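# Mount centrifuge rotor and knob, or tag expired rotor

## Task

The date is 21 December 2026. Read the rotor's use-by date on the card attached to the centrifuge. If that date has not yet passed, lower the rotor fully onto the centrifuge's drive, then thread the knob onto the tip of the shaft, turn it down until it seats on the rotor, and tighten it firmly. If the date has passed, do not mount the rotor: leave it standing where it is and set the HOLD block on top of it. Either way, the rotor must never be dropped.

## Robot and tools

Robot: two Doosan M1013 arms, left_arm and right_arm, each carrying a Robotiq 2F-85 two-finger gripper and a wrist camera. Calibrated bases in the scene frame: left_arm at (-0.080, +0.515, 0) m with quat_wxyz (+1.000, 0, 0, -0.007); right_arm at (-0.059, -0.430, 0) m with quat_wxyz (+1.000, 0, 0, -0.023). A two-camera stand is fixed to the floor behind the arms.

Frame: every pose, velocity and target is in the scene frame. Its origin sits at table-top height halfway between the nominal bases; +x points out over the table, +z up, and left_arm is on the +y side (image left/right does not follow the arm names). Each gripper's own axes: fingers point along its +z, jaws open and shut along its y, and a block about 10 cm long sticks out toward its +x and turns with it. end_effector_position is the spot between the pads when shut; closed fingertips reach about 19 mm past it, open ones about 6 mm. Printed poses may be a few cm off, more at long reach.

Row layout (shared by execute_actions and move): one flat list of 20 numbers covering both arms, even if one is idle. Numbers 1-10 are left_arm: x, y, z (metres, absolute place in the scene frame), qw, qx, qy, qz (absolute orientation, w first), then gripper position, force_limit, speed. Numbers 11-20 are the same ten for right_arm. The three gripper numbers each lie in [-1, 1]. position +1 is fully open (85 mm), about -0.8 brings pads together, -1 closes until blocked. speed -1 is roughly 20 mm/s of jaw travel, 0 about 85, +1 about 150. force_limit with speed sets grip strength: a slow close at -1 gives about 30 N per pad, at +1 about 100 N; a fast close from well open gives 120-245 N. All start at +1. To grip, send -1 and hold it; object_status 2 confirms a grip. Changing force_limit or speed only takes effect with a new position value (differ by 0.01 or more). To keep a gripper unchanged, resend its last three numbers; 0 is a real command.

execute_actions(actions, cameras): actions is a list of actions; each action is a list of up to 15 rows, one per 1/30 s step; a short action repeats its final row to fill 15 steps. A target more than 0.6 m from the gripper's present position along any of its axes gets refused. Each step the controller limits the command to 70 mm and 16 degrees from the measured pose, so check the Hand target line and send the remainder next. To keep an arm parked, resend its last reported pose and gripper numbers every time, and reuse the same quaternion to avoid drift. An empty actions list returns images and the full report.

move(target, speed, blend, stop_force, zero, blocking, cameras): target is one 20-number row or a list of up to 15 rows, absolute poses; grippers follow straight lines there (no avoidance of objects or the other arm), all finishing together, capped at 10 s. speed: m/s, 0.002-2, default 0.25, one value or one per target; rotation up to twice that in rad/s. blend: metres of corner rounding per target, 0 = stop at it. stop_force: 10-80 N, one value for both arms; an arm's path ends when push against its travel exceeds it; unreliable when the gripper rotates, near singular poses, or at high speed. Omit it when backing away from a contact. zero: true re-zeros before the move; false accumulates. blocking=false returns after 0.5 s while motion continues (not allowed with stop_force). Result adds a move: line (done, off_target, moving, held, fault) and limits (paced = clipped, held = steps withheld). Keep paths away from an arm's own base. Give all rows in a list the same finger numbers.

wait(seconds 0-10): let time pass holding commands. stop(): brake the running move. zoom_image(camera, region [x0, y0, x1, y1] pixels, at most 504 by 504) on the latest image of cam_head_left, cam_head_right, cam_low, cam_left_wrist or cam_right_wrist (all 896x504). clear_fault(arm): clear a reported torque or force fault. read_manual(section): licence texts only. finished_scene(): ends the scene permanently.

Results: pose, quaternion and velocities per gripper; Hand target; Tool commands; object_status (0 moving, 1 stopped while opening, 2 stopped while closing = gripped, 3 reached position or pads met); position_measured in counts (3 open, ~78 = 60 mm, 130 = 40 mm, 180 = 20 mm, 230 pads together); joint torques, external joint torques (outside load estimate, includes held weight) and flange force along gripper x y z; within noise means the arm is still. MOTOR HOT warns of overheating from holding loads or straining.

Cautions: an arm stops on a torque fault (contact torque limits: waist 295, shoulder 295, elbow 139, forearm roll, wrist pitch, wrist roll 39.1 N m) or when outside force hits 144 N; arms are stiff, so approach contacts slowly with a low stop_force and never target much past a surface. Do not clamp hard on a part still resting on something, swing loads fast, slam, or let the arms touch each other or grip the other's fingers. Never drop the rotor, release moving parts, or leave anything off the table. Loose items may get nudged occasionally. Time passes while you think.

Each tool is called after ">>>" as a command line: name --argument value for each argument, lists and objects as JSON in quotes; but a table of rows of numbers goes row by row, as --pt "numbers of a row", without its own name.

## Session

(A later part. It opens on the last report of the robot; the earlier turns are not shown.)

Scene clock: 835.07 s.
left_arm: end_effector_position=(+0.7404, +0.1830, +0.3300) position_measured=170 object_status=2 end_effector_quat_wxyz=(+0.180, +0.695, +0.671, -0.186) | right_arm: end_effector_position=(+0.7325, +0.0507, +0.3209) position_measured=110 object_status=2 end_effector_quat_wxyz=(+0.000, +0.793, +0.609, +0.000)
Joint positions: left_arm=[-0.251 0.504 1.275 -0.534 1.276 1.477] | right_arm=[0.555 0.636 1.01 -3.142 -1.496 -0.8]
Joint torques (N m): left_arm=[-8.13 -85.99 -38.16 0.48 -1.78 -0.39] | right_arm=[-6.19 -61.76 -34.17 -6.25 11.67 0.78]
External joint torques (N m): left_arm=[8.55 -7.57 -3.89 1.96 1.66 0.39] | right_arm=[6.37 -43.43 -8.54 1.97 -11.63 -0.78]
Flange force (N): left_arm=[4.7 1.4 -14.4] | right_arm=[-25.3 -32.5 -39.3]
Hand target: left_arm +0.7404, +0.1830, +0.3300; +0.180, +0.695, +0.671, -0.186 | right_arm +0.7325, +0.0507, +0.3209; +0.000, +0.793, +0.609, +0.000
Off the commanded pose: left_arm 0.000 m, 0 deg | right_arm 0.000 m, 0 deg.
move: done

>>> move --pt "0.7404 0.1830 0.330 0.1798 0.6948 0.6710 -0.1862 -1 -0.3 -1 0.7314 0.0503 0.3209 0 -0.7934 -0.6088 0 -1 0 -1" --pt "0.7404 0.1830 0.330 0.1798 0.6948 0.6710 -0.1862 -1 -0.3 -1 0.7303 0.0508 0.3209 0 -0.9659 -0.2588 0 -1 0 -1" --pt "0.7404 0.1830 0.330 0.1798 0.6948 0.6710 -0.1862 -1 -0.3 -1 0.7297 0.0519 0.3209 0 -0.9914 0.1305 0 -1 0 -1" --speed 0.25

Scene clock: 842.50 s.
left_arm: end_effector_position=(+0.7404, +0.1830, +0.3300) position_measured=170 object_status=2 end_effector_quat_wxyz=(+0.180, +0.695, +0.671, -0.186) | right_arm: end_effector_position=(+0.7297, +0.0519, +0.3209) position_measured=110 object_status=2 end_effector_quat_wxyz=(+0.000, +0.991, -0.131, +0.000)
Joint positions: left_arm=[-0.251 0.504 1.275 -0.534 1.276 1.477] | right_arm=[0.558 0.633 1.015 -3.142 -1.493 0.773]
Joint torques (N m): left_arm=[-0.56 -82.04 -35.87 2.87 -2.38 -0.42] | right_arm=[-24.16 -82.46 -14.89 -12.6 -11.16 0.52]
External joint torques (N m): left_arm=[0.17 -11.96 -6.54 -0.45 2.25 0.42] | right_arm=[24.43 -22.19 -27.84 8.22 11.22 -0.52]
Flange force (N): left_arm=[-5.7 -1.1 -14.4] | right_arm=[3.6 -41.3 -27.4]
Hand target: left_arm +0.7404, +0.1830, +0.3300; +0.180, +0.695, +0.671, -0.186 | right_arm +0.7297, +0.0519, +0.3209; +0.000, +0.991, -0.131, +0.000
Off the commanded pose: left_arm 0.000 m, 0 deg | right_arm 0.000 m, 0 deg.
move: done

>>> move --pt "0.7404 0.1830 0.330 0.1798 0.6948 0.6710 -0.1862 -1 -0.3 -1 0.7300 0.0530 0.3209 0 -0.9914 0.1305 0 -1 0 -1" --speed 0.01

>>> move --pt "0.7404 0.1830 0.330 0.1798 0.6948 0.6710 -0.1862 -1 -0.3 -1 0.7309 0.0543 0.3209 0 -0.8660 0.5 0 -1 0 -1" --pt "0.7404 0.1830 0.330 0.1798 0.6948 0.6710 -0.1862 -1 -0.3 -1 0.7325 0.0546 0.3209 0 -0.6088 0.7934 0 -1 0 -1" --speed 0.25

Scene clock: 850.67 s.
left_arm: end_effector_position=(+0.7404, +0.1830, +0.3300) position_measured=170 object_status=2 end_effector_quat_wxyz=(+0.180, +0.695, +0.671, -0.186) | right_arm: end_effector_position=(+0.7300, +0.0529, +0.3209) position_measured=110 object_status=2 end_effector_quat_wxyz=(+0.000, +0.991, -0.131, +0.000)
Joint positions: left_arm=[-0.251 0.504 1.275 -0.534 1.276 1.477] | right_arm=[0.558 0.634 1.013 -3.142 -1.495 0.774]
Joint torques (N m): left_arm=[-6.41 -83.85 -38.55 0.81 -2.9 -0.4] | right_arm=[-4.84 -78.35 -25.05 -5.4 -1.78 0.18]
External joint torques (N m): left_arm=[6.3 -9.6 -3.69 1.6 2.77 0.4] | right_arm=[5.13 -26.51 -17.54 1.03 1.82 -0.18]
Flange force (N): left_arm=[2.6 -2.0 -15.4] | right_arm=[-1.9 -5.7 -28.0]
Hand target: left_arm +0.7404, +0.1830, +0.3300; +0.180, +0.695, +0.671, -0.186 | right_arm +0.7300, +0.0530, +0.3209; +0.000, +0.991, -0.131, +0.000
Off the commanded pose: left_arm 0.000 m, 0 deg | right_arm 0.000 m, 0 deg.
move: done

Scene clock: 854.50 s.
left_arm: end_effector_position=(+0.7404, +0.1830, +0.3300) position_measured=170 object_status=2 end_effector_quat_wxyz=(+0.180, +0.695, +0.671, -0.186) | right_arm: end_effector_position=(+0.7325, +0.0545, +0.3209) position_measured=110 object_status=2 end_effector_quat_wxyz=(+0.000, -0.609, +0.793, +0.000)
Joint positions: left_arm=[-0.251 0.504 1.275 -0.534 1.276 1.477] | right_arm=[0.559 0.64 1.004 -3.142 -1.498 2.345]
Joint torques (N m): left_arm=[-7.23 -82.78 -37.73 0.83 -2.85 -0.39] | right_arm=[-0.22 -102.97 -40.07 -3.84 -1.02 0.22]
External joint torques (N m): left_arm=[7.04 -10.84 -4.57 1.57 2.72 0.39] | right_arm=[0.5 -3.78 -3.14 -0.61 0.96 -0.22]
Flange force (N): left_arm=[2.5 -1.7 -17.1] | right_arm=[-1.3 -0.9 -3.8]
Hand target: left_arm +0.7404, +0.1830, +0.3300; +0.180, +0.695, +0.671, -0.186 | right_arm +0.7325, +0.0546, +0.3209; +0.000, -0.609, +0.793, +0.000
Off the commanded pose: left_arm 0.000 m, 0 deg | right_arm 0.000 m, 0 deg.
move: done

>>> move --pt "0.7404 0.1830 0.330 0.1798 0.6948 0.6710 -0.1862 -1 -0.3 -1 0.7339 0.0537 0.3206 0 -0.2588 0.9659 0 -1 0 -1" --pt "0.7404 0.1830 0.330 0.1798 0.6948 0.6710 -0.1862 -1 -0.3 -1 0.7342 0.0521 0.3203 0 0.1305 0.9914 0 -1 0 -1" --speed 0.25

>>> move --pt "0.7404 0.1830 0.330 0.1798 0.6948 0.6710 -0.1862 -1 -0.3 -1 0.7333 0.0507 0.3200 0 0.5 0.8660 0 -1 0 -1" --pt "0.7404 0.1830 0.330 0.1798 0.6948 0.6710 -0.1862 -1 -0.3 -1 0.7317 0.0504 0.3197 0 0.7934 0.6088 0 -1 0 -1" --speed 0.25

Scene clock: 861.30 s.
left_arm: end_effector_position=(+0.7404, +0.1830, +0.3300) position_measured=170 object_status=2 end_effector_quat_wxyz=(+0.180, +0.695, +0.671, -0.186) | right_arm: end_effector_position=(+0.7342, +0.0520, +0.3203) position_measured=110 object_status=2 end_effector_quat_wxyz=(+0.000, +0.131, +0.991, +0.000)
Joint positions: left_arm=[-0.251 0.504 1.275 -0.534 1.276 1.477] | right_arm=[0.555 0.64 1.004 -3.142 -1.497 3.913]
Joint torques (N m): left_arm=[-6.66 -85.47 -38.15 0.73 -2.07 -0.4] | right_arm=[-0.39 -53.87 -8.55 -4.18 -2.1 0.61]
External joint torques (N m): left_arm=[7.52 -8.14 -3.97 1.73 1.94 0.4] | right_arm=[0.59 -51.03 -33.96 -0.09 2.04 -0.61]
Flange force (N): left_arm=[3.6 0.7 -14.5] | right_arm=[-5.5 5.7 -56.7]
Hand target: left_arm +0.7404, +0.1830, +0.3300; +0.180, +0.695, +0.671, -0.186 | right_arm +0.7342, +0.0521, +0.3203; +0.000, +0.131, +0.991, +0.000
Off the commanded pose: left_arm 0.000 m, 0 deg | right_arm 0.000 m, 0 deg.
move: done

Scene clock: 865.13 s.
left_arm: end_effector_position=(+0.7404, +0.1830, +0.3300) position_measured=170 object_status=2 end_effector_quat_wxyz=(+0.180, +0.695, +0.671, -0.186) | right_arm: end_effector_position=(+0.7317, +0.0504, +0.3197) position_measured=110 object_status=2 end_effector_quat_wxyz=(+0.000, +0.793, +0.609, +0.000)
Joint positions: left_arm=[-0.251 0.504 1.275 -0.534 1.276 1.477] | right_arm=[0.555 0.635 1.014 -3.142 -1.493 5.483]
Joint torques (N m): left_arm=[-8.16 -87.75 -38.68 0.25 -1.6 -0.41] | right_arm=[-0.84 -16.51 6.2 -4.55 3.01 0.8]
External joint torques (N m): left_arm=[8.86 -5.86 -3.39 2.21 1.47 0.4] | right_arm=[1.07 -89.43 -49.36 0.23 -2.96 -0.8]
Flange force (N): left_arm=[5.4 2.9 -13.2] | right_arm=[-7.4 -7.5 -94.7]
Hand target: left_arm +0.7404, +0.1830, +0.3300; +0.180, +0.695, +0.671, -0.186 | right_arm +0.7317, +0.0504, +0.3197; +0.000, +0.793, +0.609, +0.000
Off the commanded pose: left_arm 0.000 m, 0 deg | right_arm 0.000 m, 0 deg.
move: done

>>> move --pt "0.7404 0.1830 0.330 0.1798 0.6948 0.6710 -0.1862 -1 -0.3 -1 0.7317 0.0504 0.3207 0 0.7934 0.6088 0 -1 0 -1" --speed 0.005 --cameras '["cam_right_wrist"]'

>>> move --pt "0.7404 0.1830 0.330 0.1798 0.6948 0.6710 -0.1862 -1 -0.3 -1 0.7317 0.0504 0.3217 0 0.7934 0.6088 0 -1 0 -1" --speed 0.005

Scene clock: 868.73 s.
left_arm: end_effector_position=(+0.7404, +0.1830, +0.3300) position_measured=170 object_status=2 end_effector_quat_wxyz=(+0.180, +0.695, +0.671, -0.186) | right_arm: end_effector_position=(+0.7317, +0.0504, +0.3205) position_measured=110 object_status=2 end_effector_quat_wxyz=(+0.000, +0.793, +0.609, +0.000)
Joint positions: left_arm=[-0.251 0.504 1.275 -0.534 1.276 1.477] | right_arm=[0.555 0.635 1.013 -3.142 -1.494 5.483]
Joint torques (N m): left_arm=[-7.65 -84.92 -37.47 0.68 -1.99 -0.4] | right_arm=[-1.25 -62.03 -19.44 -4.61 1.39 0.69]
External joint torques (N m): left_arm=[7.52 -9.38 -5.02 1.73 1.86 0.4] | right_arm=[1.53 -43.43 -23.34 0.33 -1.36 -0.69]
Flange force (N): left_arm=[2.6 1.2 -15.9] | right_arm=[-4.6 -5.6 -44.9]
Hand target: left_arm +0.7404, +0.1830, +0.3300; +0.180, +0.695, +0.671, -0.186 | right_arm +0.7317, +0.0504, +0.3207; +0.000, +0.793, +0.609, +0.000
Off the commanded pose: left_arm 0.000 m, 0 deg | right_arm 0.000 m, 0 deg.
move: done
Images, in order (width x height): cam_right_wrist 896x504.

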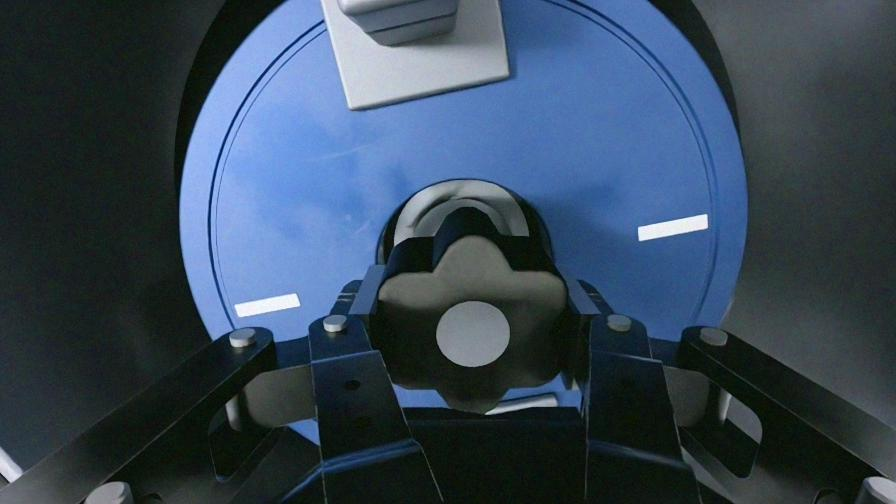

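Scene clock: 869.43 s.
left_arm: end_effector_position=(+0.7404, +0.1830, +0.3300) position_measured=170 object_status=2 end_effector_quat_wxyz=(+0.180, +0.695, +0.671, -0.186) | right_arm: end_effector_position=(+0.7317, +0.0504, +0.3215) position_measured=110 object_status=2 end_effector_quat_wxyz=(+0.000, +0.793, +0.609, +0.000)
Joint positions: left_arm=[-0.251 0.504 1.275 -0.534 1.276 1.477] | right_arm=[0.555 0.634 1.011 -3.142 -1.496 5.483]
Joint torques (N m): left_arm=[-4.88 -80.77 -36.39 1.79 -2.94 -0.39] | right_arm=[-3.32 -107.2 -41.88 -4.97 -2.13 0.14]
External joint torques (N m): left_arm=[4.48 -13.09 -5.91 0.62 2.82 0.39] | right_arm=[3.55 1.95 -0.98 0.67 2.18 -0.14]
Flange force (N): left_arm=[-1.1 -2.7 -17.8] | right_arm=[5.6 0.2 2.5]
Hand target: left_arm +0.7404, +0.1830, +0.3300; +0.180, +0.695, +0.671, -0.186 | right_arm +0.7317, +0.0504, +0.3217; +0.000, +0.793, +0.609, +0.000
Off the commanded pose: left_arm 0.000 m, 0 deg | right_arm 0.000 m, 0 deg.
move: done

>>> move --pt "0.7404 0.1830 0.330 0.1798 0.6948 0.6710 -0.1862 -1 -0.3 -1 0.7317 0.0504 0.3245 0 0.7934 0.6088 0 -1 0 -1" --speed 0.01 --cameras '["cam_right_wrist","cam_head_left"]'

>>> zoom_image --camera "cam_right_wrist" --region '[360, 150, 580, 290]'

>>> zoom_image --camera "cam_head_left" --region '[390, 180, 450, 240]'

Scene clock: 874.10 s.
left_arm: end_effector_position=(+0.7404, +0.1830, +0.3300) position_measured=170 object_status=2 end_effector_quat_wxyz=(+0.180, +0.695, +0.671, -0.186) | right_arm: end_effector_position=(+0.7317, +0.0504, +0.3245) position_measured=110 object_status=2 end_effector_quat_wxyz=(+0.000, +0.793, +0.609, +0.000)
Joint positions: left_arm=[-0.251 0.504 1.275 -0.534 1.276 1.477] | right_arm=[0.555 0.634 1.007 -3.142 -1.501 5.483]
Joint torques (N m): left_arm=[-6.37 -81.26 -36.53 1.36 -2.92 -0.37] | right_arm=[-0.02 -109.65 -45.76 -3.85 0.11 0.22]
External joint torques (N m): left_arm=[6.08 -12.16 -5.72 1.05 2.79 0.37] | right_arm=[0.22 4.74 2.96 -0.44 -0.06 -0.22]
Flange force (N): left_arm=[0.5 -1.2 -18.2] | right_arm=[-0.2 -0.2 5.2]
Hand target: left_arm +0.7404, +0.1830, +0.3300; +0.180, +0.695, +0.671, -0.186 | right_arm +0.7317, +0.0504, +0.3245; +0.000, +0.793, +0.609, +0.000
Off the commanded pose: left_arm 0.000 m, 0 deg | right_arm 0.000 m, 0 deg.
move: done
Images, in order (width x height): cam_head_left 896x504, cam_right_wrist 896x504.

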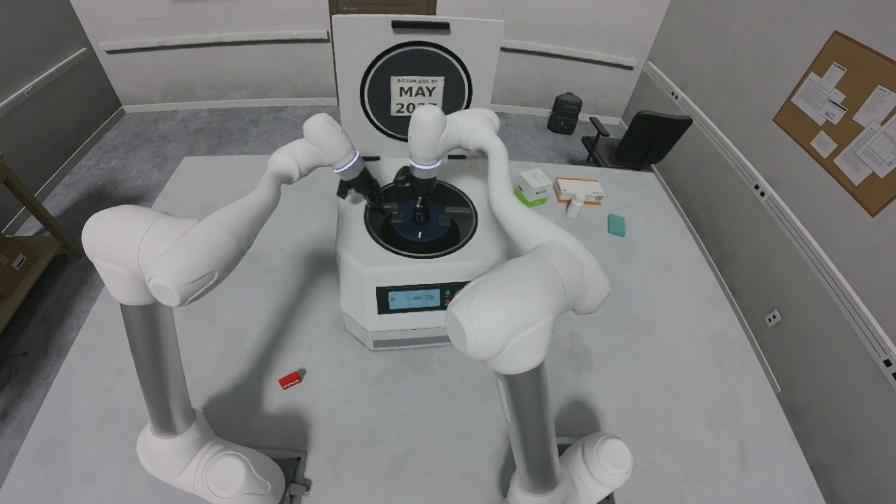

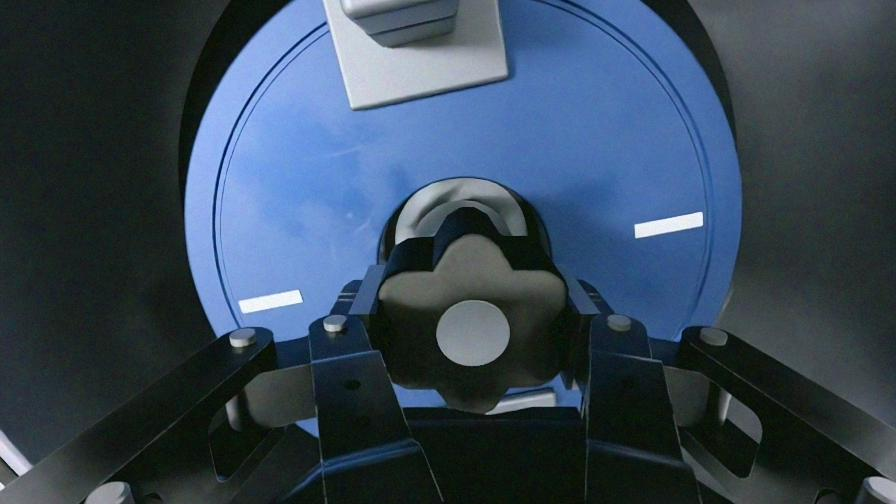

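Scaled by 2.291.

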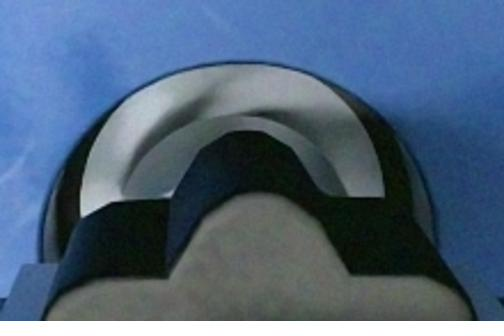

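Scaled by 8.400.

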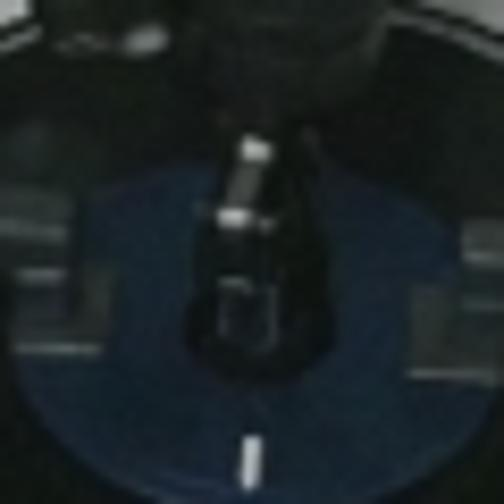

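>>> move --pt "0.7404 0.1830 0.330 0.1798 0.6948 0.6710 -0.1862 -1 -0.3 -1 0.7317 0.0504 0.3212 0 0.7934 0.6088 0 -1 0 -1" --pt "0.7404 0.1830 0.330 0.1798 0.6948 0.6710 -0.1862 -1 -0.3 -1 0.7333 0.0507 0.3212 0 0.5 0.8660 0 -1 0 -1" --pt "0.7404 0.1830 0.330 0.1798 0.6948 0.6710 -0.1862 -1 -0.3 -1 0.7342 0.0521 0.3212 0 0.1305 0.9914 0 -1 0 -1" --speed '[0.01,0.25,0.25]'

>>> move --pt "0.7404 0.1830 0.330 0.1798 0.6948 0.6710 -0.1862 -1 -0.3 -1 0.7339 0.0537 0.3212 0 -0.2588 0.9659 0 -1 0 -1" --pt "0.7404 0.1830 0.330 0.1798 0.6948 0.6710 -0.1862 -1 -0.3 -1 0.7325 0.0546 0.3212 0 -0.6088 0.7934 0 -1 0 -1" --speed 0.25

>>> move --pt "0.7404 0.1830 0.330 0.1798 0.6948 0.6710 -0.1862 -1 -0.3 -1 0.7309 0.0543 0.3212 0 -0.8660 0.5 0 -1 0 -1" --pt "0.7404 0.1830 0.330 0.1798 0.6948 0.6710 -0.1862 -1 -0.3 -1 0.7300 0.0529 0.3212 0 -0.9914 0.1305 0 -1 0 -1" --speed 0.25

Scene clock: 891.30 s.
left_arm: end_effector_position=(+0.7404, +0.1830, +0.3300) position_measured=170 object_status=2 end_effector_quat_wxyz=(+0.180, +0.695, +0.671, -0.186) | right_arm: end_effector_position=(+0.7341, +0.0522, +0.3212) position_measured=110 object_status=2 end_effector_quat_wxyz=(+0.000, +0.130, +0.991, +0.000)
Joint positions: left_arm=[-0.251 0.504 1.275 -0.534 1.276 1.477] | right_arm=[0.556 0.64 1.003 -3.142 -1.499 3.913]
Joint torques (N m): left_arm=[-5.91 -81.49 -37.57 1.41 -3.36 -0.37] | right_arm=[1.36 -97.52 -35.21 -3.89 -2.13 -0.02]
External joint torques (N m): left_arm=[5.8 -11.82 -4.55 0.99 3.23 0.37] | right_arm=[-1.12 -8.05 -7.5 -0.4 2.06 0.02]
Flange force (N): left_arm=[1.3 -3.2 -17.5] | right_arm=[-4.9 3.4 -9.3]
Hand target: left_arm +0.7404, +0.1830, +0.3300; +0.180, +0.695, +0.671, -0.186 | right_arm +0.7342, +0.0521, +0.3212; +0.000, +0.131, +0.991, +0.000
Off the commanded pose: left_arm 0.000 m, 0 deg | right_arm 0.000 m, 0 deg.
move: done

Scene clock: 895.13 s.
left_arm: end_effector_position=(+0.7404, +0.1830, +0.3300) position_measured=170 object_status=2 end_effector_quat_wxyz=(+0.180, +0.695, +0.671, -0.186) | right_arm: end_effector_position=(+0.7325, +0.0547, +0.3212) position_measured=110 object_status=2 end_effector_quat_wxyz=(+0.000, -0.609, +0.793, +0.000)
Joint positions: left_arm=[-0.251 0.504 1.275 -0.534 1.276 1.477] | right_arm=[0.559 0.64 1.003 -3.142 -1.499 2.345]
Joint torques (N m): left_arm=[-6.38 -80.96 -36.89 1.41 -3.02 -0.41] | right_arm=[0.62 -108.49 -43.77 -3.5 -1.36 0.13]
External joint torques (N m): left_arm=[6.74 -13.46 -5.58 1.04 2.89 0.4] | right_arm=[-0.4 2.61 0.93 -0.91 1.3 -0.13]
Flange force (N): left_arm=[1.5 -3.4 -19.2] | right_arm=[0.1 -0.7 4.0]
Hand target: left_arm +0.7404, +0.1830, +0.3300; +0.180, +0.695, +0.671, -0.186 | right_arm +0.7325, +0.0546, +0.3212; +0.000, -0.609, +0.793, +0.000
Off the commanded pose: left_arm 0.000 m, 0 deg | right_arm 0.000 m, 0 deg.
move: done

Scene clock: 898.97 s.
left_arm: end_effector_position=(+0.7404, +0.1830, +0.3300) position_measured=170 object_status=2 end_effector_quat_wxyz=(+0.180, +0.695, +0.671, -0.186) | right_arm: end_effector_position=(+0.7300, +0.0529, +0.3212) position_measured=110 object_status=2 end_effector_quat_wxyz=(+0.000, +0.991, -0.131, +0.000)
Joint positions: left_arm=[-0.251 0.504 1.275 -0.534 1.276 1.477] | right_arm=[0.558 0.634 1.013 -3.142 -1.495 0.774]
Joint torques (N m): left_arm=[-4.19 -80.88 -36.74 1.89 -3.22 -0.41] | right_arm=[-4.32 -97.98 -33.94 -5.34 -3.67 -0.02]
External joint torques (N m): left_arm=[4.5 -13.03 -5.54 0.55 3.1 0.41] | right_arm=[4.58 -7.67 -9.04 0.94 3.72 0.02]
Flange force (N): left_arm=[-0.7 -3.3 -17.9] | right_arm=[2.9 -10.3 -8.8]
Hand target: left_arm +0.7404, +0.1830, +0.3300; +0.180, +0.695, +0.671, -0.186 | right_arm +0.7300, +0.0529, +0.3212; +0.000, +0.991, -0.131, +0.000
Off the commanded pose: left_arm 0.000 m, 0 deg | right_arm 0.000 m, 0 deg.
move: done

>>> move --pt "0.7404 0.1830 0.330 0.1798 0.6948 0.6710 -0.1862 -1 -0.3 -1 0.7300 0.0529 0.3222 0 -0.9914 0.1305 0 0.7 0 -0.5" --pt "0.7404 0.1830 0.330 0.1798 0.6948 0.6710 -0.1862 -1 -0.3 -1 0.7321 0.0525 0.3225 0 -0.9914 0.1305 0 0.7 0 -0.5" --pt "0.7404 0.1830 0.330 0.1798 0.6948 0.6710 -0.1862 -1 -0.3 -1 0.7321 0.0525 0.3700 0 -0.9914 0.1305 0 0.7 0 -0.5" --speed 0.05 --cameras '["cam_right_wrist"]'

Scene clock: 918.37 s.
left_arm: end_effector_position=(+0.7404, +0.1830, +0.3300) position_measured=170 object_status=2 end_effector_quat_wxyz=(+0.180, +0.695, +0.671, -0.186) | right_arm: end_effector_position=(+0.7321, +0.0525, +0.3702) position_measured=41 object_status=3 end_effector_quat_wxyz=(+0.000, +0.991, -0.131, +0.000)
Joint positions: left_arm=[-0.251 0.504 1.275 -0.534 1.276 1.477] | right_arm=[0.557 0.634 0.925 -3.142 -1.582 0.773]
Joint torques (N m): left_arm=[-6.26 -81.35 -36.91 1.31 -2.9 -0.34] | right_arm=[-0.54 -105.33 -43.51 -3.92 0.09 0.15]
External joint torques (N m): left_arm=[6.57 -12.23 -5.18 1.12 2.78 0.34] | right_arm=[0.77 0.94 0.88 -0.46 -0.04 -0.15]
Flange force (N): left_arm=[1.5 -2.5 -18.0] | right_arm=[-1.2 0.2 1.5]
Hand target: left_arm +0.7404, +0.1830, +0.3300; +0.180, +0.695, +0.671, -0.186 | right_arm +0.7321, +0.0525, +0.3700; +0.000, +0.991, -0.131, +0.000
Off the commanded pose: left_arm 0.000 m, 0 deg | right_arm 0.000 m, 0 deg.
move: done
Images, in order (width x height): cam_right_wrist 896x504.

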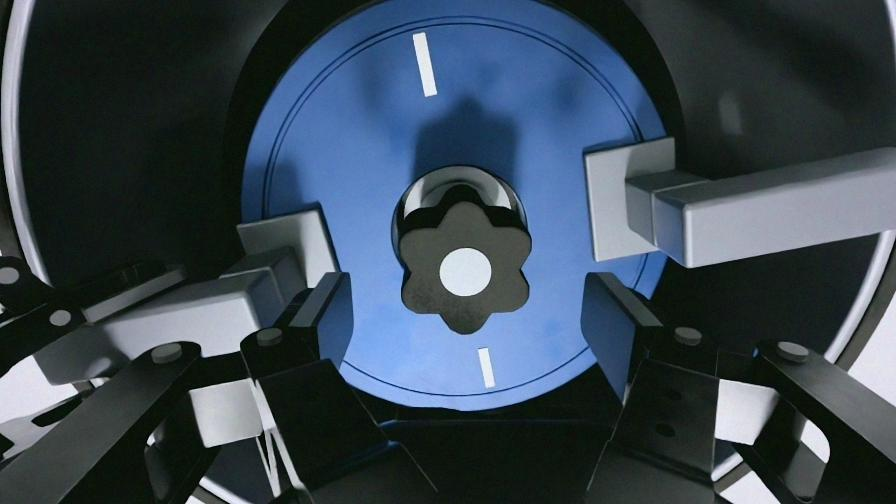

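>>> move --pt "0.7404 0.1830 0.330 0.1798 0.6948 0.6710 -0.1862 -1 -0.3 -1 0.7321 0.0525 0.3220 0 -0.9914 0.1305 0 0.7 0 -0.5" --pt "0.7404 0.1830 0.330 0.1798 0.6948 0.6710 -0.1862 -1 -0.3 -1 0.7321 0.0525 0.3220 0 -0.9914 0.1305 0 -1 0 -0.8" --speed 0.05

>>> wait --seconds 0.7

Scene clock: 927.67 s.
left_arm: end_effector_position=(+0.7404, +0.1830, +0.3300) position_measured=170 object_status=2 end_effector_quat_wxyz=(+0.180, +0.695, +0.671, -0.186) | right_arm: end_effector_position=(+0.7321, +0.0525, +0.3221) position_measured=110 object_status=0 end_effector_quat_wxyz=(+0.000, +0.991, -0.131, +0.000)
Joint positions: left_arm=[-0.251 0.504 1.275 -0.534 1.276 1.477] | right_arm=[0.557 0.637 1.006 -3.142 -1.498 0.773]
Joint torques (N m): left_arm=[-6.35 -82.54 -37.24 1.12 -2.69 -0.36] | right_arm=[-1.1 -89.56 -35.54 -4.26 1.33 0.2]
External joint torques (N m): left_arm=[7.07 -11.22 -5.02 1.34 2.56 0.36] | right_arm=[1.41 -15.99 -7.4 -0.15 -1.27 -0.2]
Flange force (N): left_arm=[2.2 -1.3 -17.4] | right_arm=[-4.6 3.0 -16.0]
Hand target: left_arm +0.7404, +0.1830, +0.3300; +0.180, +0.695, +0.671, -0.186 | right_arm +0.7321, +0.0525, +0.3220; +0.000, +0.991, -0.131, +0.000
Off the commanded pose: left_arm 0.000 m, 0 deg | right_arm 0.000 m, 0 deg.
move: done

Scene clock: 928.37 s.
left_arm: end_effector_position=(+0.7404, +0.1830, +0.3300) position_measured=170 object_status=2 end_effector_quat_wxyz=(+0.180, +0.695, +0.671, -0.186) | right_arm: end_effector_position=(+0.7321, +0.0525, +0.3220) position_measured=110 object_status=2 end_effector_quat_wxyz=(+0.000, +0.991, -0.131, +0.000)
Joint positions: left_arm=[-0.251 0.504 1.275 -0.534 1.276 1.477] | right_arm=[0.557 0.637 1.006 -3.142 -1.498 0.773]
Joint torques (N m): left_arm=[-6.74 -82.04 -37.44 1.05 -2.67 -0.39] | right_arm=[-0.98 -89.64 -35.61 -4.19 1.3 0.19]
External joint torques (N m): left_arm=[6.78 -11.37 -4.64 1.37 2.55 0.39] | right_arm=[1.18 -15.45 -7.17 -0.2 -1.25 -0.19]
Flange force (N): left_arm=[2.3 -2.6 -17.0] | right_arm=[-4.3 3.0 -15.5]
Hand target: left_arm +0.7404, +0.1830, +0.3300; +0.180, +0.695, +0.671, -0.186 | right_arm +0.7321, +0.0525, +0.3220; +0.000, +0.991, -0.131, +0.000
Tool commands: left_gripper/position=-1.0 left_gripper/force_limit=-0.3 left_gripper/speed=-1.0 right_gripper/position=-1.0 right_gripper/force_limit=+0.0 right_gripper/speed=-0.8
Off the commanded pose: left_arm 0.000 m, 0 deg | right_arm 0.000 m, 0 deg.
wait: 0.70 s; at rest by 0.17 s

>>> move --target '[0.7404,0.1830,0.330,0.1798,0.6948,0.6710,-0.1862,-1,-0.3,-1,0.7321,0.0525,0.3218,0,-0.7934,0.6088,0,-1,0,-0.8]' --speed 0.25

>>> move --target '[0.7404,0.1830,0.330,0.1798,0.6948,0.6710,-0.1862,-1,-0.3,-1,0.7321,0.0525,0.3216,0,-0.3827,0.9239,0,-1,0,-0.8]' --speed 0.25

Scene clock: 932.70 s.
left_arm: end_effector_position=(+0.7404, +0.1830, +0.3300) position_measured=170 object_status=2 end_effector_quat_wxyz=(+0.180, +0.695, +0.671, -0.186) | right_arm: end_effector_position=(+0.7321, +0.0524, +0.3218) position_measured=110 object_status=2 end_effector_quat_wxyz=(+0.000, +0.793, -0.609, +0.000)
Joint positions: left_arm=[-0.251 0.504 1.275 -0.534 1.276 1.477] | right_arm=[0.557 0.637 1.007 -3.142 -1.498 1.82]
Joint torques (N m): left_arm=[-4.93 -81.28 -36.37 1.85 -2.6 -0.34] | right_arm=[-10.08 -95.87 -37.1 -7.62 -0.28 0.2]
External joint torques (N m): left_arm=[4.69 -13 -6.08 0.56 2.47 0.34] | right_arm=[10.4 -9.32 -5.6 3.21 0.26 -0.2]
Flange force (N): left_arm=[-1.0 -2.4 -17.5] | right_arm=[-10.6 3.1 -9.6]
Hand target: left_arm +0.7404, +0.1830, +0.3300; +0.180, +0.695, +0.671, -0.186 | right_arm +0.7321, +0.0525, +0.3218; +0.000, +0.793, -0.609, +0.000
Off the commanded pose: left_arm 0.000 m, 0 deg | right_arm 0.000 m, 0 deg.
move: done

Scene clock: 935.20 s.
left_arm: end_effector_position=(+0.7404, +0.1830, +0.3300) position_measured=170 object_status=2 end_effector_quat_wxyz=(+0.180, +0.695, +0.671, -0.186) | right_arm: end_effector_position=(+0.7321, +0.0524, +0.3216) position_measured=110 object_status=2 end_effector_quat_wxyz=(+0.000, -0.383, +0.924, +0.000)
Joint positions: left_arm=[-0.251 0.504 1.275 -0.534 1.276 1.477] | right_arm=[0.557 0.637 1.007 -3.142 -1.497 2.867]
Joint torques (N m): left_arm=[-3.09 -81.64 -35.93 2.27 -2.57 -0.38] | right_arm=[-18 -92.48 -31.94 -10.41 -2.26 0.18]
External joint torques (N m): left_arm=[3.4 -12.07 -6.27 0.16 2.44 0.38] | right_arm=[18.12 -12.12 -10.5 6.08 2.18 -0.18]
Flange force (N): left_arm=[-2.4 -0.8 -16.4] | right_arm=[-12.4 16.9 -14.4]
Hand target: left_arm +0.7404, +0.1830, +0.3300; +0.180, +0.695, +0.671, -0.186 | right_arm +0.7321, +0.0525, +0.3216; +0.000, -0.383, +0.924, +0.000
Off the commanded pose: left_arm 0.000 m, 0 deg | right_arm 0.000 m, 0 deg.
move: done

>>> move --target '[0.7404,0.1830,0.330,0.1798,0.6948,0.6710,-0.1862,-1,-0.3,-1,0.7320,0.0531,0.3213,0,0.1305,0.9914,0,-1,0,-0.8]' --speed 0.25

>>> move --target '[0.7404,0.1830,0.330,0.1798,0.6948,0.6710,-0.1862,-1,-0.3,-1,0.7320,0.0531,0.3211,0,0.6088,0.7934,0,-1,0,-0.8]' --speed 0.25

Scene clock: 940.97 s.
left_arm: end_effector_position=(+0.7404, +0.1830, +0.3300) position_measured=170 object_status=2 end_effector_quat_wxyz=(+0.180, +0.695, +0.671, -0.186) | right_arm: end_effector_position=(+0.7320, +0.0531, +0.3213) position_measured=110 object_status=2 end_effector_quat_wxyz=(+0.000, +0.131, +0.991, +0.000)
Joint positions: left_arm=[-0.251 0.504 1.275 -0.534 1.276 1.477] | right_arm=[0.558 0.638 1.007 -3.142 -1.497 3.915]
Joint torques (N m): left_arm=[-6.89 -82.49 -36.18 1.25 -2.13 -0.45] | right_arm=[5.74 -106.8 -33.46 -2.64 -7.96 0.58]
External joint torques (N m): left_arm=[6.96 -10.71 -5.84 1.16 2.01 0.45] | right_arm=[-5.44 1.34 -9.25 -1.65 7.89 -0.58]
Flange force (N): left_arm=[1.5 1.0 -17.0] | right_arm=[-19.6 11.2 -0.8]
Hand target: left_arm +0.7404, +0.1830, +0.3300; +0.180, +0.695, +0.671, -0.186 | right_arm +0.7320, +0.0531, +0.3213; +0.000, +0.131, +0.991, +0.000
Off the commanded pose: left_arm 0.000 m, 0 deg | right_arm 0.000 m, 0 deg.
move: done

Scene clock: 943.47 s.
left_arm: end_effector_position=(+0.7404, +0.1830, +0.3300) position_measured=170 object_status=2 end_effector_quat_wxyz=(+0.180, +0.695, +0.671, -0.186) | right_arm: end_effector_position=(+0.7320, +0.0530, +0.3211) position_measured=110 object_status=2 end_effector_quat_wxyz=(+0.000, +0.609, +0.793, +0.000)
Joint positions: left_arm=[-0.251 0.504 1.275 -0.534 1.276 1.477] | right_arm=[0.557 0.638 1.007 -3.142 -1.497 4.962]
Joint torques (N m): left_arm=[-8.66 -82.74 -36.97 0.54 -2.33 -0.45] | right_arm=[21.28 -119.28 -43.72 3.72 -6.1 0.47]
External joint torques (N m): left_arm=[8.79 -10.46 -5.16 1.88 2.19 0.44] | right_arm=[-21.08 14.2 1.03 -7.98 6.11 -0.47]
Flange force (N): left_arm=[3.8 0.4 -17.8] | right_arm=[-18.0 21.2 14.0]
Hand target: left_arm +0.7404, +0.1830, +0.3300; +0.180, +0.695, +0.671, -0.186 | right_arm +0.7320, +0.0531, +0.3211; +0.000, +0.609, +0.793, +0.000
Off the commanded pose: left_arm 0.000 m, 0 deg | right_arm 0.000 m, 0 deg.
move: done

>>> move --target '[0.7404,0.1830,0.330,0.1798,0.6948,0.6710,-0.1862,-1,-0.3,-1,0.7328,0.0526,0.3203,0,0.9239,0.3827,0,-1,0,-0.8]' --speed 0.25

Scene clock: 949.47 s.
left_arm: end_effector_position=(+0.7404, +0.1830, +0.3300) position_measured=170 object_status=2 end_effector_quat_wxyz=(+0.180, +0.695, +0.671, -0.186) | right_arm: end_effector_position=(+0.7328, +0.0525, +0.3203) position_measured=110 object_status=2 end_effector_quat_wxyz=(+0.000, +0.924, +0.383, +0.000)
Joint positions: left_arm=[-0.251 0.504 1.275 -0.534 1.276 1.477] | right_arm=[0.557 0.638 1.007 -3.142 -1.496 6.008]
Joint torques (N m): left_arm=[-9.59 -85.17 -36.45 0.37 -1.18 -0.39] | right_arm=[2.76 -95.69 -49.49 -1.28 8.01 0.97]
External joint torques (N m): left_arm=[9.55 -9.01 -6.02 2.06 1.05 0.39] | right_arm=[-2.46 -9.76 6.76 -3.03 -7.96 -0.97]
Flange force (N): left_arm=[3.8 4.2 -16.7] | right_arm=[-30.1 -3.5 -4.4]
Hand target: left_arm +0.7404, +0.1830, +0.3300; +0.180, +0.695, +0.671, -0.186 | right_arm +0.7328, +0.0526, +0.3203; +0.000, +0.924, +0.383, +0.000
Off the commanded pose: left_arm 0.000 m, 0 deg | right_arm 0.000 m, 0 deg.
move: done

>>> move --pt "0.7404 0.1830 0.330 0.1798 0.6948 0.6710 -0.1862 -1 -0.3 -1 0.7328 0.0526 0.3203 0 0.9239 0.3827 0 0.7 0 -0.5" --pt "0.7404 0.1830 0.330 0.1798 0.6948 0.6710 -0.1862 -1 -0.3 -1 0.7324 0.0526 0.3700 0 0.9239 0.3827 0 0.7 0 -0.5" --pt "0.7404 0.1830 0.330 0.1798 0.6948 0.6710 -0.1862 -1 -0.3 -1 0.7324 0.0526 0.3710 0 0.1305 0.9914 0 0.7 0 -0.5" --pt "0.7404 0.1830 0.330 0.1798 0.6948 0.6710 -0.1862 -1 -0.3 -1 0.7324 0.0526 0.3720 0 -0.7934 0.6088 0 0.7 0 -0.5" --pt "0.7404 0.1830 0.330 0.1798 0.6948 0.6710 -0.1862 -1 -0.3 -1 0.7324 0.0526 0.3710 0 -0.9239 -0.3827 0 0.7 0 -0.5" --speed '[0.05,0.06,0.7,0.7,0.7]' --blend '[0,0,0.0009,0.0009,0]'

>>> move --pt "0.7404 0.1830 0.330 0.1798 0.6948 0.6710 -0.1862 -1 -0.3 -1 0.7324 0.0526 0.3720 0 -0.1305 -0.9914 0 0.7 0 -0.5" --pt "0.7404 0.1830 0.330 0.1798 0.6948 0.6710 -0.1862 -1 -0.3 -1 0.7324 0.0526 0.3710 0 0.7934 -0.6088 0 0.7 0 -0.5" --pt "0.7404 0.1830 0.330 0.1798 0.6948 0.6710 -0.1862 -1 -0.3 -1 0.7324 0.0526 0.3700 0 0.9914 -0.1305 0 0.7 0 -0.5" --speed 0.6 --cameras '["cam_right_wrist"]'

Scene clock: 960.90 s.
left_arm: end_effector_position=(+0.7404, +0.1830, +0.3300) position_measured=170 object_status=2 end_effector_quat_wxyz=(+0.180, +0.695, +0.671, -0.186) | right_arm: end_effector_position=(+0.7324, +0.0526, +0.3710) position_measured=41 object_status=3 end_effector_quat_wxyz=(+0.000, +0.924, +0.383, +0.000)
Joint positions: left_arm=[-0.251 0.504 1.275 -0.534 1.276 1.477] | right_arm=[0.557 0.635 0.922 -3.142 -1.584 -0.275]
Joint torques (N m): left_arm=[-5.27 -82.07 -37.13 1.55 -2.97 -0.36] | right_arm=[-0.13 -105.7 -43.86 -3.97 0.23 0.2]
External joint torques (N m): left_arm=[5.63 -11.22 -4.93 0.89 2.84 0.36] | right_arm=[0.39 0.48 0.96 -0.36 -0.16 -0.2]
Flange force (N): left_arm=[0.8 -1.7 -16.9] | right_arm=[-1.9 -0.7 1.5]
Hand target: left_arm +0.7404, +0.1830, +0.3300; +0.180, +0.695, +0.671, -0.186 | right_arm +0.7324, +0.0526, +0.3710; +0.000, +0.924, +0.383, +0.000
Off the commanded pose: left_arm 0.000 m, 0 deg | right_arm 0.000 m, 0 deg.
move: done

Scene clock: 966.60 s.
left_arm: end_effector_position=(+0.7404, +0.1830, +0.3300) position_measured=170 object_status=2 end_effector_quat_wxyz=(+0.180, +0.695, +0.671, -0.186) | right_arm: end_effector_position=(+0.7324, +0.0526, +0.3700) position_measured=41 object_status=3 end_effector_quat_wxyz=(+0.000, +0.991, -0.131, +0.000)
Joint positions: left_arm=[-0.251 0.504 1.275 -0.534 1.276 1.477] | right_arm=[0.557 0.635 0.924 -3.142 -1.583 -5.511]
Joint torques (N m): left_arm=[-5.27 -81.93 -37.22 1.56 -2.94 -0.38] | right_arm=[-0.63 -105.83 -43.57 -3.94 -0.06 0.09]
External joint torques (N m): left_arm=[5.26 -11.94 -5.16 0.87 2.81 0.38] | right_arm=[0.91 0.56 0.65 -0.46 0.11 -0.09]
Flange force (N): left_arm=[0.3 -2.4 -17.1] | right_arm=[-1.4 0.2 1.4]
Hand target: left_arm +0.7404, +0.1830, +0.3300; +0.180, +0.695, +0.671, -0.186 | right_arm +0.7324, +0.0526, +0.3700; +0.000, +0.991, -0.131, +0.000
Off the commanded pose: left_arm 0.000 m, 0 deg | right_arm 0.000 m, 0 deg.
move: done
Images, in order (width x height): cam_right_wrist 896x504.

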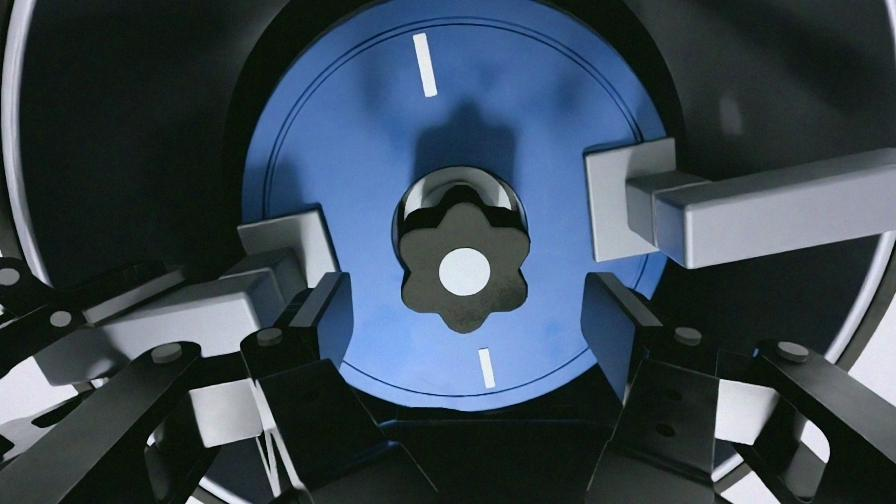

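>>> move --pt "0.7404 0.1830 0.330 0.1798 0.6948 0.6710 -0.1862 -1 -0.3 -1 0.7322 0.0526 0.3225 0 0.9914 -0.1305 0 0.7 0 -0.5" --pt "0.7404 0.1830 0.330 0.1798 0.6948 0.6710 -0.1862 -1 -0.3 -1 0.7322 0.0526 0.3225 0 0.9914 -0.1305 0 -1 0 -0.8" --speed 0.06

>>> wait --seconds 0.6

>>> move --target '[0.7404,0.1830,0.330,0.1798,0.6948,0.6710,-0.1862,-1,-0.3,-1,0.7322,0.0526,0.3220,0,0.7934,-0.6088,0,-1,0,-0.8]' --speed 0.25

Scene clock: 971.70 s.
left_arm: end_effector_position=(+0.7404, +0.1830, +0.3300) position_measured=170 object_status=2 end_effector_quat_wxyz=(+0.180, +0.695, +0.671, -0.186) | right_arm: end_effector_position=(+0.7322, +0.0526, +0.3226) position_measured=110 object_status=0 end_effector_quat_wxyz=(+0.000, +0.991, -0.131, +0.000)
Joint positions: left_arm=[-0.251 0.504 1.275 -0.534 1.276 1.477] | right_arm=[0.557 0.637 1.005 -3.142 -1.499 -5.511]
Joint torques (N m): left_arm=[-4.79 -82.8 -37.21 1.54 -2.87 -0.37] | right_arm=[-0.59 -94.21 -35.98 -4.16 -0.23 0.22]
External joint torques (N m): left_arm=[5.35 -10.7 -5.01 0.91 2.73 0.37] | right_arm=[0.81 -9.64 -6.21 -0.17 0.27 -0.22]
Flange force (N): left_arm=[0.4 -0.9 -16.4] | right_arm=[0.2 -1.1 -10.6]
Hand target: left_arm +0.7404, +0.1830, +0.3300; +0.180, +0.695, +0.671, -0.186 | right_arm +0.7322, +0.0526, +0.3225; +0.000, +0.991, -0.131, +0.000
Off the commanded pose: left_arm 0.000 m, 0 deg | right_arm 0.000 m, 0 deg.
move: done

Scene clock: 972.30 s.
left_arm: end_effector_position=(+0.7404, +0.1830, +0.3300) position_measured=170 object_status=2 end_effector_quat_wxyz=(+0.180, +0.695, +0.671, -0.186) | right_arm: end_effector_position=(+0.7322, +0.0526, +0.3225) position_measured=110 object_status=2 end_effector_quat_wxyz=(+0.000, +0.991, -0.131, +0.000)
Joint positions: left_arm=[-0.251 0.504 1.275 -0.534 1.276 1.477] | right_arm=[0.557 0.637 1.005 -3.142 -1.499 -5.511]
Joint torques (N m): left_arm=[-4.89 -82.72 -37.38 1.52 -2.86 -0.44] | right_arm=[-0.99 -93.51 -35.95 -4.18 -0.33 0.15]
External joint torques (N m): left_arm=[6 -11.01 -4.88 0.96 2.72 0.44] | right_arm=[1.2 -11.26 -6.57 -0.19 0.37 -0.15]
Flange force (N): left_arm=[1.3 -1.5 -16.7] | right_arm=[-1.6 0.0 -11.2]
Hand target: left_arm +0.7404, +0.1830, +0.3300; +0.180, +0.695, +0.671, -0.186 | right_arm +0.7322, +0.0526, +0.3225; +0.000, +0.991, -0.131, +0.000
Tool commands: left_gripper/position=-1.0 left_gripper/force_limit=-0.3 left_gripper/speed=-1.0 right_gripper/position=-1.0 right_gripper/force_limit=+0.0 right_gripper/speed=-0.8
Off the commanded pose: left_arm 0.000 m, 0 deg | right_arm 0.000 m, 0 deg.
wait: 0.60 s; at rest by 0.17 s

Scene clock: 974.80 s.
left_arm: end_effector_position=(+0.7404, +0.1830, +0.3300) position_measured=170 object_status=2 end_effector_quat_wxyz=(+0.180, +0.695, +0.671, -0.186) | right_arm: end_effector_position=(+0.7322, +0.0525, +0.3220) position_measured=110 object_status=2 end_effector_quat_wxyz=(+0.000, +0.793, -0.609, +0.000)
Joint positions: left_arm=[-0.251 0.504 1.275 -0.534 1.276 1.477] | right_arm=[0.557 0.637 1.006 -3.142 -1.498 -4.463]
Joint torques (N m): left_arm=[-4.89 -82.43 -37.02 1.61 -2.75 -0.36] | right_arm=[-2.14 -97.72 -38.69 -4.53 0.02 0.22]
External joint torques (N m): left_arm=[5.05 -11.34 -5.23 0.8 2.62 0.36] | right_arm=[2.38 -7.47 -4.06 0.1 -0.04 -0.22]
Flange force (N): left_arm=[0.0 -1.5 -16.5] | right_arm=[-1.9 1.9 -7.4]
Hand target: left_arm +0.7404, +0.1830, +0.3300; +0.180, +0.695, +0.671, -0.186 | right_arm +0.7322, +0.0526, +0.3220; +0.000, +0.793, -0.609, +0.000
Off the commanded pose: left_arm 0.000 m, 0 deg | right_arm 0.000 m, 0 deg.
move: done

>>> move --pt "0.7404 0.1830 0.330 0.1798 0.6948 0.6710 -0.1862 -1 -0.3 -1 0.7322 0.0526 0.3215 0 0.3827 -0.9239 0 -1 0 -0.8" --pt "0.7404 0.1830 0.330 0.1798 0.6948 0.6710 -0.1862 -1 -0.3 -1 0.7322 0.0526 0.3210 0 -0.1305 -0.9914 0 -1 0 -0.8" --speed 0.25

>>> move --pt "0.7404 0.1830 0.330 0.1798 0.6948 0.6710 -0.1862 -1 -0.3 -1 0.7322 0.0526 0.3205 0 -0.6088 -0.7934 0 -1 0 -0.8" --speed 0.25

Scene clock: 982.80 s.
left_arm: end_effector_position=(+0.7404, +0.1830, +0.3300) position_measured=170 object_status=2 end_effector_quat_wxyz=(+0.180, +0.695, +0.671, -0.186) | right_arm: end_effector_position=(+0.7322, +0.0525, +0.3210) position_measured=110 object_status=2 end_effector_quat_wxyz=(+0.000, +0.131, +0.991, +0.000)
Joint positions: left_arm=[-0.251 0.504 1.275 -0.534 1.276 1.477] | right_arm=[0.557 0.637 1.007 -3.142 -1.497 -2.369]
Joint torques (N m): left_arm=[-3.61 -82.13 -36.89 1.93 -2.81 -0.37] | right_arm=[-4.25 -95.99 -34.72 -5.38 -2.35 0.22]
External joint torques (N m): left_arm=[4.4 -10.64 -4.98 0.52 2.67 0.37] | right_arm=[4.55 -9.11 -7.83 1.11 2.29 -0.22]
Flange force (N): left_arm=[-0.4 -1.2 -15.6] | right_arm=[0.1 6.7 -9.6]
Hand target: left_arm +0.7404, +0.1830, +0.3300; +0.180, +0.695, +0.671, -0.186 | right_arm +0.7322, +0.0526, +0.3210; +0.000, +0.131, +0.991, +0.000
Off the commanded pose: left_arm 0.000 m, 0 deg | right_arm 0.000 m, 0 deg.
move: done

Scene clock: 985.30 s.
left_arm: end_effector_position=(+0.7404, +0.1830, +0.3300) position_measured=170 object_status=2 end_effector_quat_wxyz=(+0.180, +0.695, +0.671, -0.186) | right_arm: end_effector_position=(+0.7322, +0.0525, +0.3205) position_measured=110 object_status=2 end_effector_quat_wxyz=(+0.000, +0.609, +0.793, +0.000)
Joint positions: left_arm=[-0.251 0.504 1.275 -0.534 1.276 1.477] | right_arm=[0.557 0.637 1.008 -3.142 -1.496 -1.322]
Joint torques (N m): left_arm=[-4.56 -82.32 -37.1 1.67 -2.83 -0.37] | right_arm=[0.83 -98.4 -35.61 -3.53 -2.47 0.15]
External joint torques (N m): left_arm=[4.1 -11.46 -5.2 0.73 2.71 0.37] | right_arm=[-0.59 -7.41 -7.36 -0.76 2.48 -0.15]
Flange force (N): left_arm=[-0.9 -2.0 -16.1] | right_arm=[0.9 6.0 -8.3]
Hand target: left_arm +0.7404, +0.1830, +0.3300; +0.180, +0.695, +0.671, -0.186 | right_arm +0.7322, +0.0526, +0.3205; +0.000, +0.609, +0.793, +0.000
Off the commanded pose: left_arm 0.000 m, 0 deg | right_arm 0.000 m, 0 deg.
move: done

>>> move --pt "0.7404 0.1830 0.330 0.1798 0.6948 0.6710 -0.1862 -1 -0.3 -1 0.7322 0.0526 0.3200 0 -0.9239 -0.3827 0 -1 0 -0.8" --pt "0.7404 0.1830 0.330 0.1798 0.6948 0.6710 -0.1862 -1 -0.3 -1 0.7322 0.0526 0.3195 0 -0.9914 0.1305 0 -1 0 -0.8" --speed 0.3

>>> move --pt "0.7404 0.1830 0.330 0.1798 0.6948 0.6710 -0.1862 -1 -0.3 -1 0.7322 0.0526 0.3190 0 -0.7934 0.6088 0 -1 0 -0.8" --pt "0.7404 0.1830 0.330 0.1798 0.6948 0.6710 -0.1862 -1 -0.3 -1 0.7322 0.0526 0.3185 0 -0.3827 0.9239 0 -1 0 -0.8" --speed 0.3

>>> move --pt "0.7404 0.1830 0.330 0.1798 0.6948 0.6710 -0.1862 -1 -0.3 -1 0.7322 0.0526 0.3180 0 0.1305 0.9914 0 -1 0 -0.8" --pt "0.7404 0.1830 0.330 0.1798 0.6948 0.6710 -0.1862 -1 -0.3 -1 0.7322 0.0526 0.3175 0 0.6088 0.7934 0 -1 0 -0.8" --pt "0.7404 0.1830 0.330 0.1798 0.6948 0.6710 -0.1862 -1 -0.3 -1 0.7322 0.0526 0.3170 0 0.9239 0.3827 0 -1 0 -0.8" --speed 0.3

Scene clock: 995.33 s.
left_arm: end_effector_position=(+0.7404, +0.1830, +0.3300) position_measured=170 object_status=2 end_effector_quat_wxyz=(+0.180, +0.695, +0.671, -0.186) | right_arm: end_effector_position=(+0.7322, +0.0525, +0.3195) position_measured=110 object_status=2 end_effector_quat_wxyz=(+0.000, +0.991, -0.131, +0.000)
Joint positions: left_arm=[-0.251 0.504 1.275 -0.534 1.276 1.477] | right_arm=[0.557 0.638 1.01 -3.142 -1.494 0.773]
Joint torques (N m): left_arm=[-4.48 -82.77 -36.97 1.65 -2.74 -0.39] | right_arm=[-1.65 -97.79 -37.18 -4.7 -0.61 0.27]
External joint torques (N m): left_arm=[5.2 -10.89 -5.19 0.81 2.61 0.39] | right_arm=[1.91 -7.46 -5.49 0.33 0.65 -0.27]
Flange force (N): left_arm=[0.2 -0.9 -16.3] | right_arm=[0.4 -3.0 -8.5]
Hand target: left_arm +0.7404, +0.1830, +0.3300; +0.180, +0.695, +0.671, -0.186 | right_arm +0.7322, +0.0526, +0.3195; +0.000, +0.991, -0.131, +0.000
Off the commanded pose: left_arm 0.000 m, 0 deg | right_arm 0.000 m, 0 deg.
move: done

Scene clock: 999.50 s.
left_arm: end_effector_position=(+0.7404, +0.1830, +0.3300) position_measured=170 object_status=2 end_effector_quat_wxyz=(+0.180, +0.695, +0.671, -0.186) | right_arm: end_effector_position=(+0.7322, +0.0526, +0.3185) position_measured=110 object_status=2 end_effector_quat_wxyz=(+0.000, -0.383, +0.924, +0.000)
Joint positions: left_arm=[-0.251 0.504 1.275 -0.534 1.276 1.477] | right_arm=[0.557 0.638 1.011 -3.142 -1.492 2.867]
Joint torques (N m): left_arm=[-4.14 -82.15 -36.87 1.86 -2.69 -0.41] | right_arm=[-5.39 -97.65 -37.81 -6.2 -0.5 0.2]
External joint torques (N m): left_arm=[4.01 -11.53 -5.37 0.55 2.57 0.41] | right_arm=[5.69 -7.2 -4.68 1.86 0.42 -0.2]
Flange force (N): left_arm=[-1.0 -1.9 -16.0] | right_arm=[-2.2 5.6 -7.6]
Hand target: left_arm +0.7404, +0.1830, +0.3300; +0.180, +0.695, +0.671, -0.186 | right_arm +0.7322, +0.0526, +0.3185; +0.000, -0.383, +0.924, +0.000
Off the commanded pose: left_arm 0.000 m, 0 deg | right_arm 0.000 m, 0 deg.
move: done

Scene clock: 1004.77 s.
left_arm: end_effector_position=(+0.7427, +0.1829, +0.3301) position_measured=170 object_status=2 end_effector_quat_wxyz=(+0.182, +0.694, +0.672, -0.184) | right_arm: end_effector_position=(+0.7322, +0.0526, +0.3173) position_measured=110 object_status=2 end_effector_quat_wxyz=(+0.000, +0.787, +0.617, +0.000)
Joint positions: left_arm=[-0.251 0.505 1.274 -0.534 1.27 1.477] | right_arm=[0.557 0.638 1.013 -3.142 -1.49 5.465]
Joint torques (N m): left_arm=[-13.18 -129.01 -3.25 2.15 34.48 -2.68] | right_arm=[-21.96 -60.18 -30.08 -2.26 9.24 21.11]
External joint torques (N m): left_arm=[13.52 35.05 -39.11 0.29 -34.63 2.68] | right_arm=[22.13 -44.67 -12.48 -2 -9.2 -21.11]
External joint torques when the fault began: left_arm=[19.1 34.13 -39.59 1.38 -36.93 2.12]
Flange force (N): left_arm=[-16.0 126.8 24.9] | right_arm=[-23.2 -24.5 -41.6]
Flange force when the fault began (N): left_arm=[-11.1 126.2 23.8]
Hand target: left_arm +0.7407, +0.1830, +0.3299; +0.180, +0.695, +0.671, -0.186 | right_arm +0.7322, +0.0526, +0.3173; +0.000, +0.787, +0.617, +0.000
Tool commands: left_gripper/position=-1.0 left_gripper/force_limit=-0.301961 left_gripper/speed=-1.0 right_gripper/position=-1.0 right_gripper/force_limit=+0.0 right_gripper/speed=-0.8
Off the commanded pose: left_arm 0.002 m, 0 deg | right_arm 0.000 m, 31 deg.
FORCE FAULT: contact force on the left arm reached its limit, and that arm stopped. The contact can be on any part of that arm, not only on its tool. That arm's remaining commands of this call were not run. That arm is still stopped at the end of this call. While its stop runs, that arm takes no new command, but its gripper still runs the gripper command that each later call begins with.
CLEAR FAULT: the left arm stays stopped until you call clear_fault(arm="left_arm").
move: fault (left_arm), off_target (right_arm; braked at the fault stop of left_arm); path passed 2 of 3 targets

>>> clear_fault --arm "left_arm"

>>> move --target '[0.7427,0.1829,0.3301,0.182,0.694,0.672,-0.184,-1,-0.3,-1,0.7322,0.0526,0.3173,0,0.7804,0.6252,0,-1,0,-0.8]' --speed 0.02

Scene clock: 1007.93 s.
left_arm: end_effector_position=(+0.7427, +0.1829, +0.3301) position_measured=170 object_status=2 end_effector_quat_wxyz=(+0.182, +0.694, +0.672, -0.184) | right_arm: end_effector_position=(+0.7322, +0.0526, +0.3173) position_measured=110 object_status=2 end_effector_quat_wxyz=(+0.000, +0.787, +0.617, +0.000)
Joint positions: left_arm=[-0.251 0.505 1.274 -0.534 1.27 1.477] | right_arm=[0.557 0.638 1.013 -3.142 -1.49 5.465]
Joint torques (N m): left_arm=[-13.17 -128.84 -3.4 2.19 34.45 -2.63] | right_arm=[-21.07 -60.51 -30.21 -2.04 9.37 21.08]
External joint torques (N m): left_arm=[13.22 34.78 -38.92 0.23 -34.59 2.62] | right_arm=[21.32 -44.88 -12.62 -2.25 -9.32 -21.08]
Flange force (N): left_arm=[-16.2 125.9 25.0] | right_arm=[-23.7 -23.8 -42.1]
Hand target: left_arm +0.7427, +0.1829, +0.3301; +0.182, +0.694, +0.672, -0.184 | right_arm +0.7322, +0.0526, +0.3173; +0.000, +0.787, +0.617, +0.000
Tool commands: left_gripper/position=-1.0 left_gripper/force_limit=-0.301961 left_gripper/speed=-1.0 right_gripper/position=-1.0 right_gripper/force_limit=+0.0 right_gripper/speed=-0.8
Off the commanded pose: left_arm 0.002 m, 0 deg | right_arm 0.000 m, 31 deg.
FORCE FAULT, CONTINUED: the left arm's stop, for the force fault that an earlier result reported, is over. The call counts as one of the actions that you can send in this scene. That arm's target is now where it stood when the stop ended, not its last command. That arm accepts commands again.
CLEAR FAULT: your call cleared the left arm's force fault. If the contact force or a joint's load stays at its limit, that arm stops again.

Scene clock: 1008.73 s.
left_arm: end_effector_position=(+0.7427, +0.1829, +0.3301) position_measured=170 object_status=2 end_effector_quat_wxyz=(+0.182, +0.694, +0.672, -0.184) | right_arm: end_effector_position=(+0.7322, +0.0526, +0.3173) position_measured=110 object_status=2 end_effector_quat_wxyz=(+0.000, +0.780, +0.625, +0.000)
Joint positions: left_arm=[-0.251 0.504 1.274 -0.533 1.27 1.475] | right_arm=[0.557 0.638 1.013 -3.142 -1.49 5.443]
Joint torques (N m): left_arm=[-8.28 -119.03 -14.89 2.15 23.3 -2.29] | right_arm=[-12.41 -64.95 -28.87 -1.61 6.68 15.52]
External joint torques (N m): left_arm=[8.72 25.29 -27.39 0.3 -23.45 2.29] | right_arm=[12.67 -40.2 -13.83 -2.67 -6.64 -15.52]
Flange force (N): left_arm=[-11.8 90.4 17.2] | right_arm=[-19.2 -15.4 -38.7]
Hand target: left_arm +0.7427, +0.1829, +0.3301; +0.182, +0.694, +0.672, -0.184 | right_arm +0.7322, +0.0526, +0.3173; +0.000, +0.780, +0.625, +0.000
Off the commanded pose: left_arm 0.000 m, 0 deg | right_arm 0.000 m, 0 deg.
move: done

>>> move --target '[0.7427,0.1829,0.3301,0.182,0.694,0.672,-0.184,-1,-0.3,-1,0.7322,0.0526,0.3173,0,0.7630,0.6464,0,-1,0,-0.8]' --speed 0.02

Scene clock: 1014.17 s.
left_arm: end_effector_position=(+0.7427, +0.1829, +0.3301) position_measured=170 object_status=2 end_effector_quat_wxyz=(+0.182, +0.694, +0.672, -0.184) | right_arm: end_effector_position=(+0.7322, +0.0526, +0.3173) position_measured=110 object_status=2 end_effector_quat_wxyz=(+0.000, +0.763, +0.646, +0.000)
Joint positions: left_arm=[-0.251 0.504 1.274 -0.533 1.27 1.475] | right_arm=[0.557 0.638 1.013 -3.142 -1.49 5.388]
Joint torques (N m): left_arm=[-0.48 -91.84 -38.26 1.84 -1.31 -1.32] | right_arm=[1.66 -74.11 -26.83 -2.52 2.22 3.13]
External joint torques (N m): left_arm=[0.86 -1.59 -3.83 0.59 1.16 1.32] | right_arm=[-1.37 -31.95 -16.09 -1.77 -2.19 -3.13]
Flange force (N): left_arm=[-1.7 8.1 -6.0] | right_arm=[-8.4 -2.3 -33.4]
Hand target: left_arm +0.7427, +0.1829, +0.3301; +0.182, +0.694, +0.672, -0.184 | right_arm +0.7322, +0.0526, +0.3173; +0.000, +0.763, +0.646, +0.000
Off the commanded pose: left_arm 0.000 m, 0 deg | right_arm 0.000 m, 0 deg.
move: done


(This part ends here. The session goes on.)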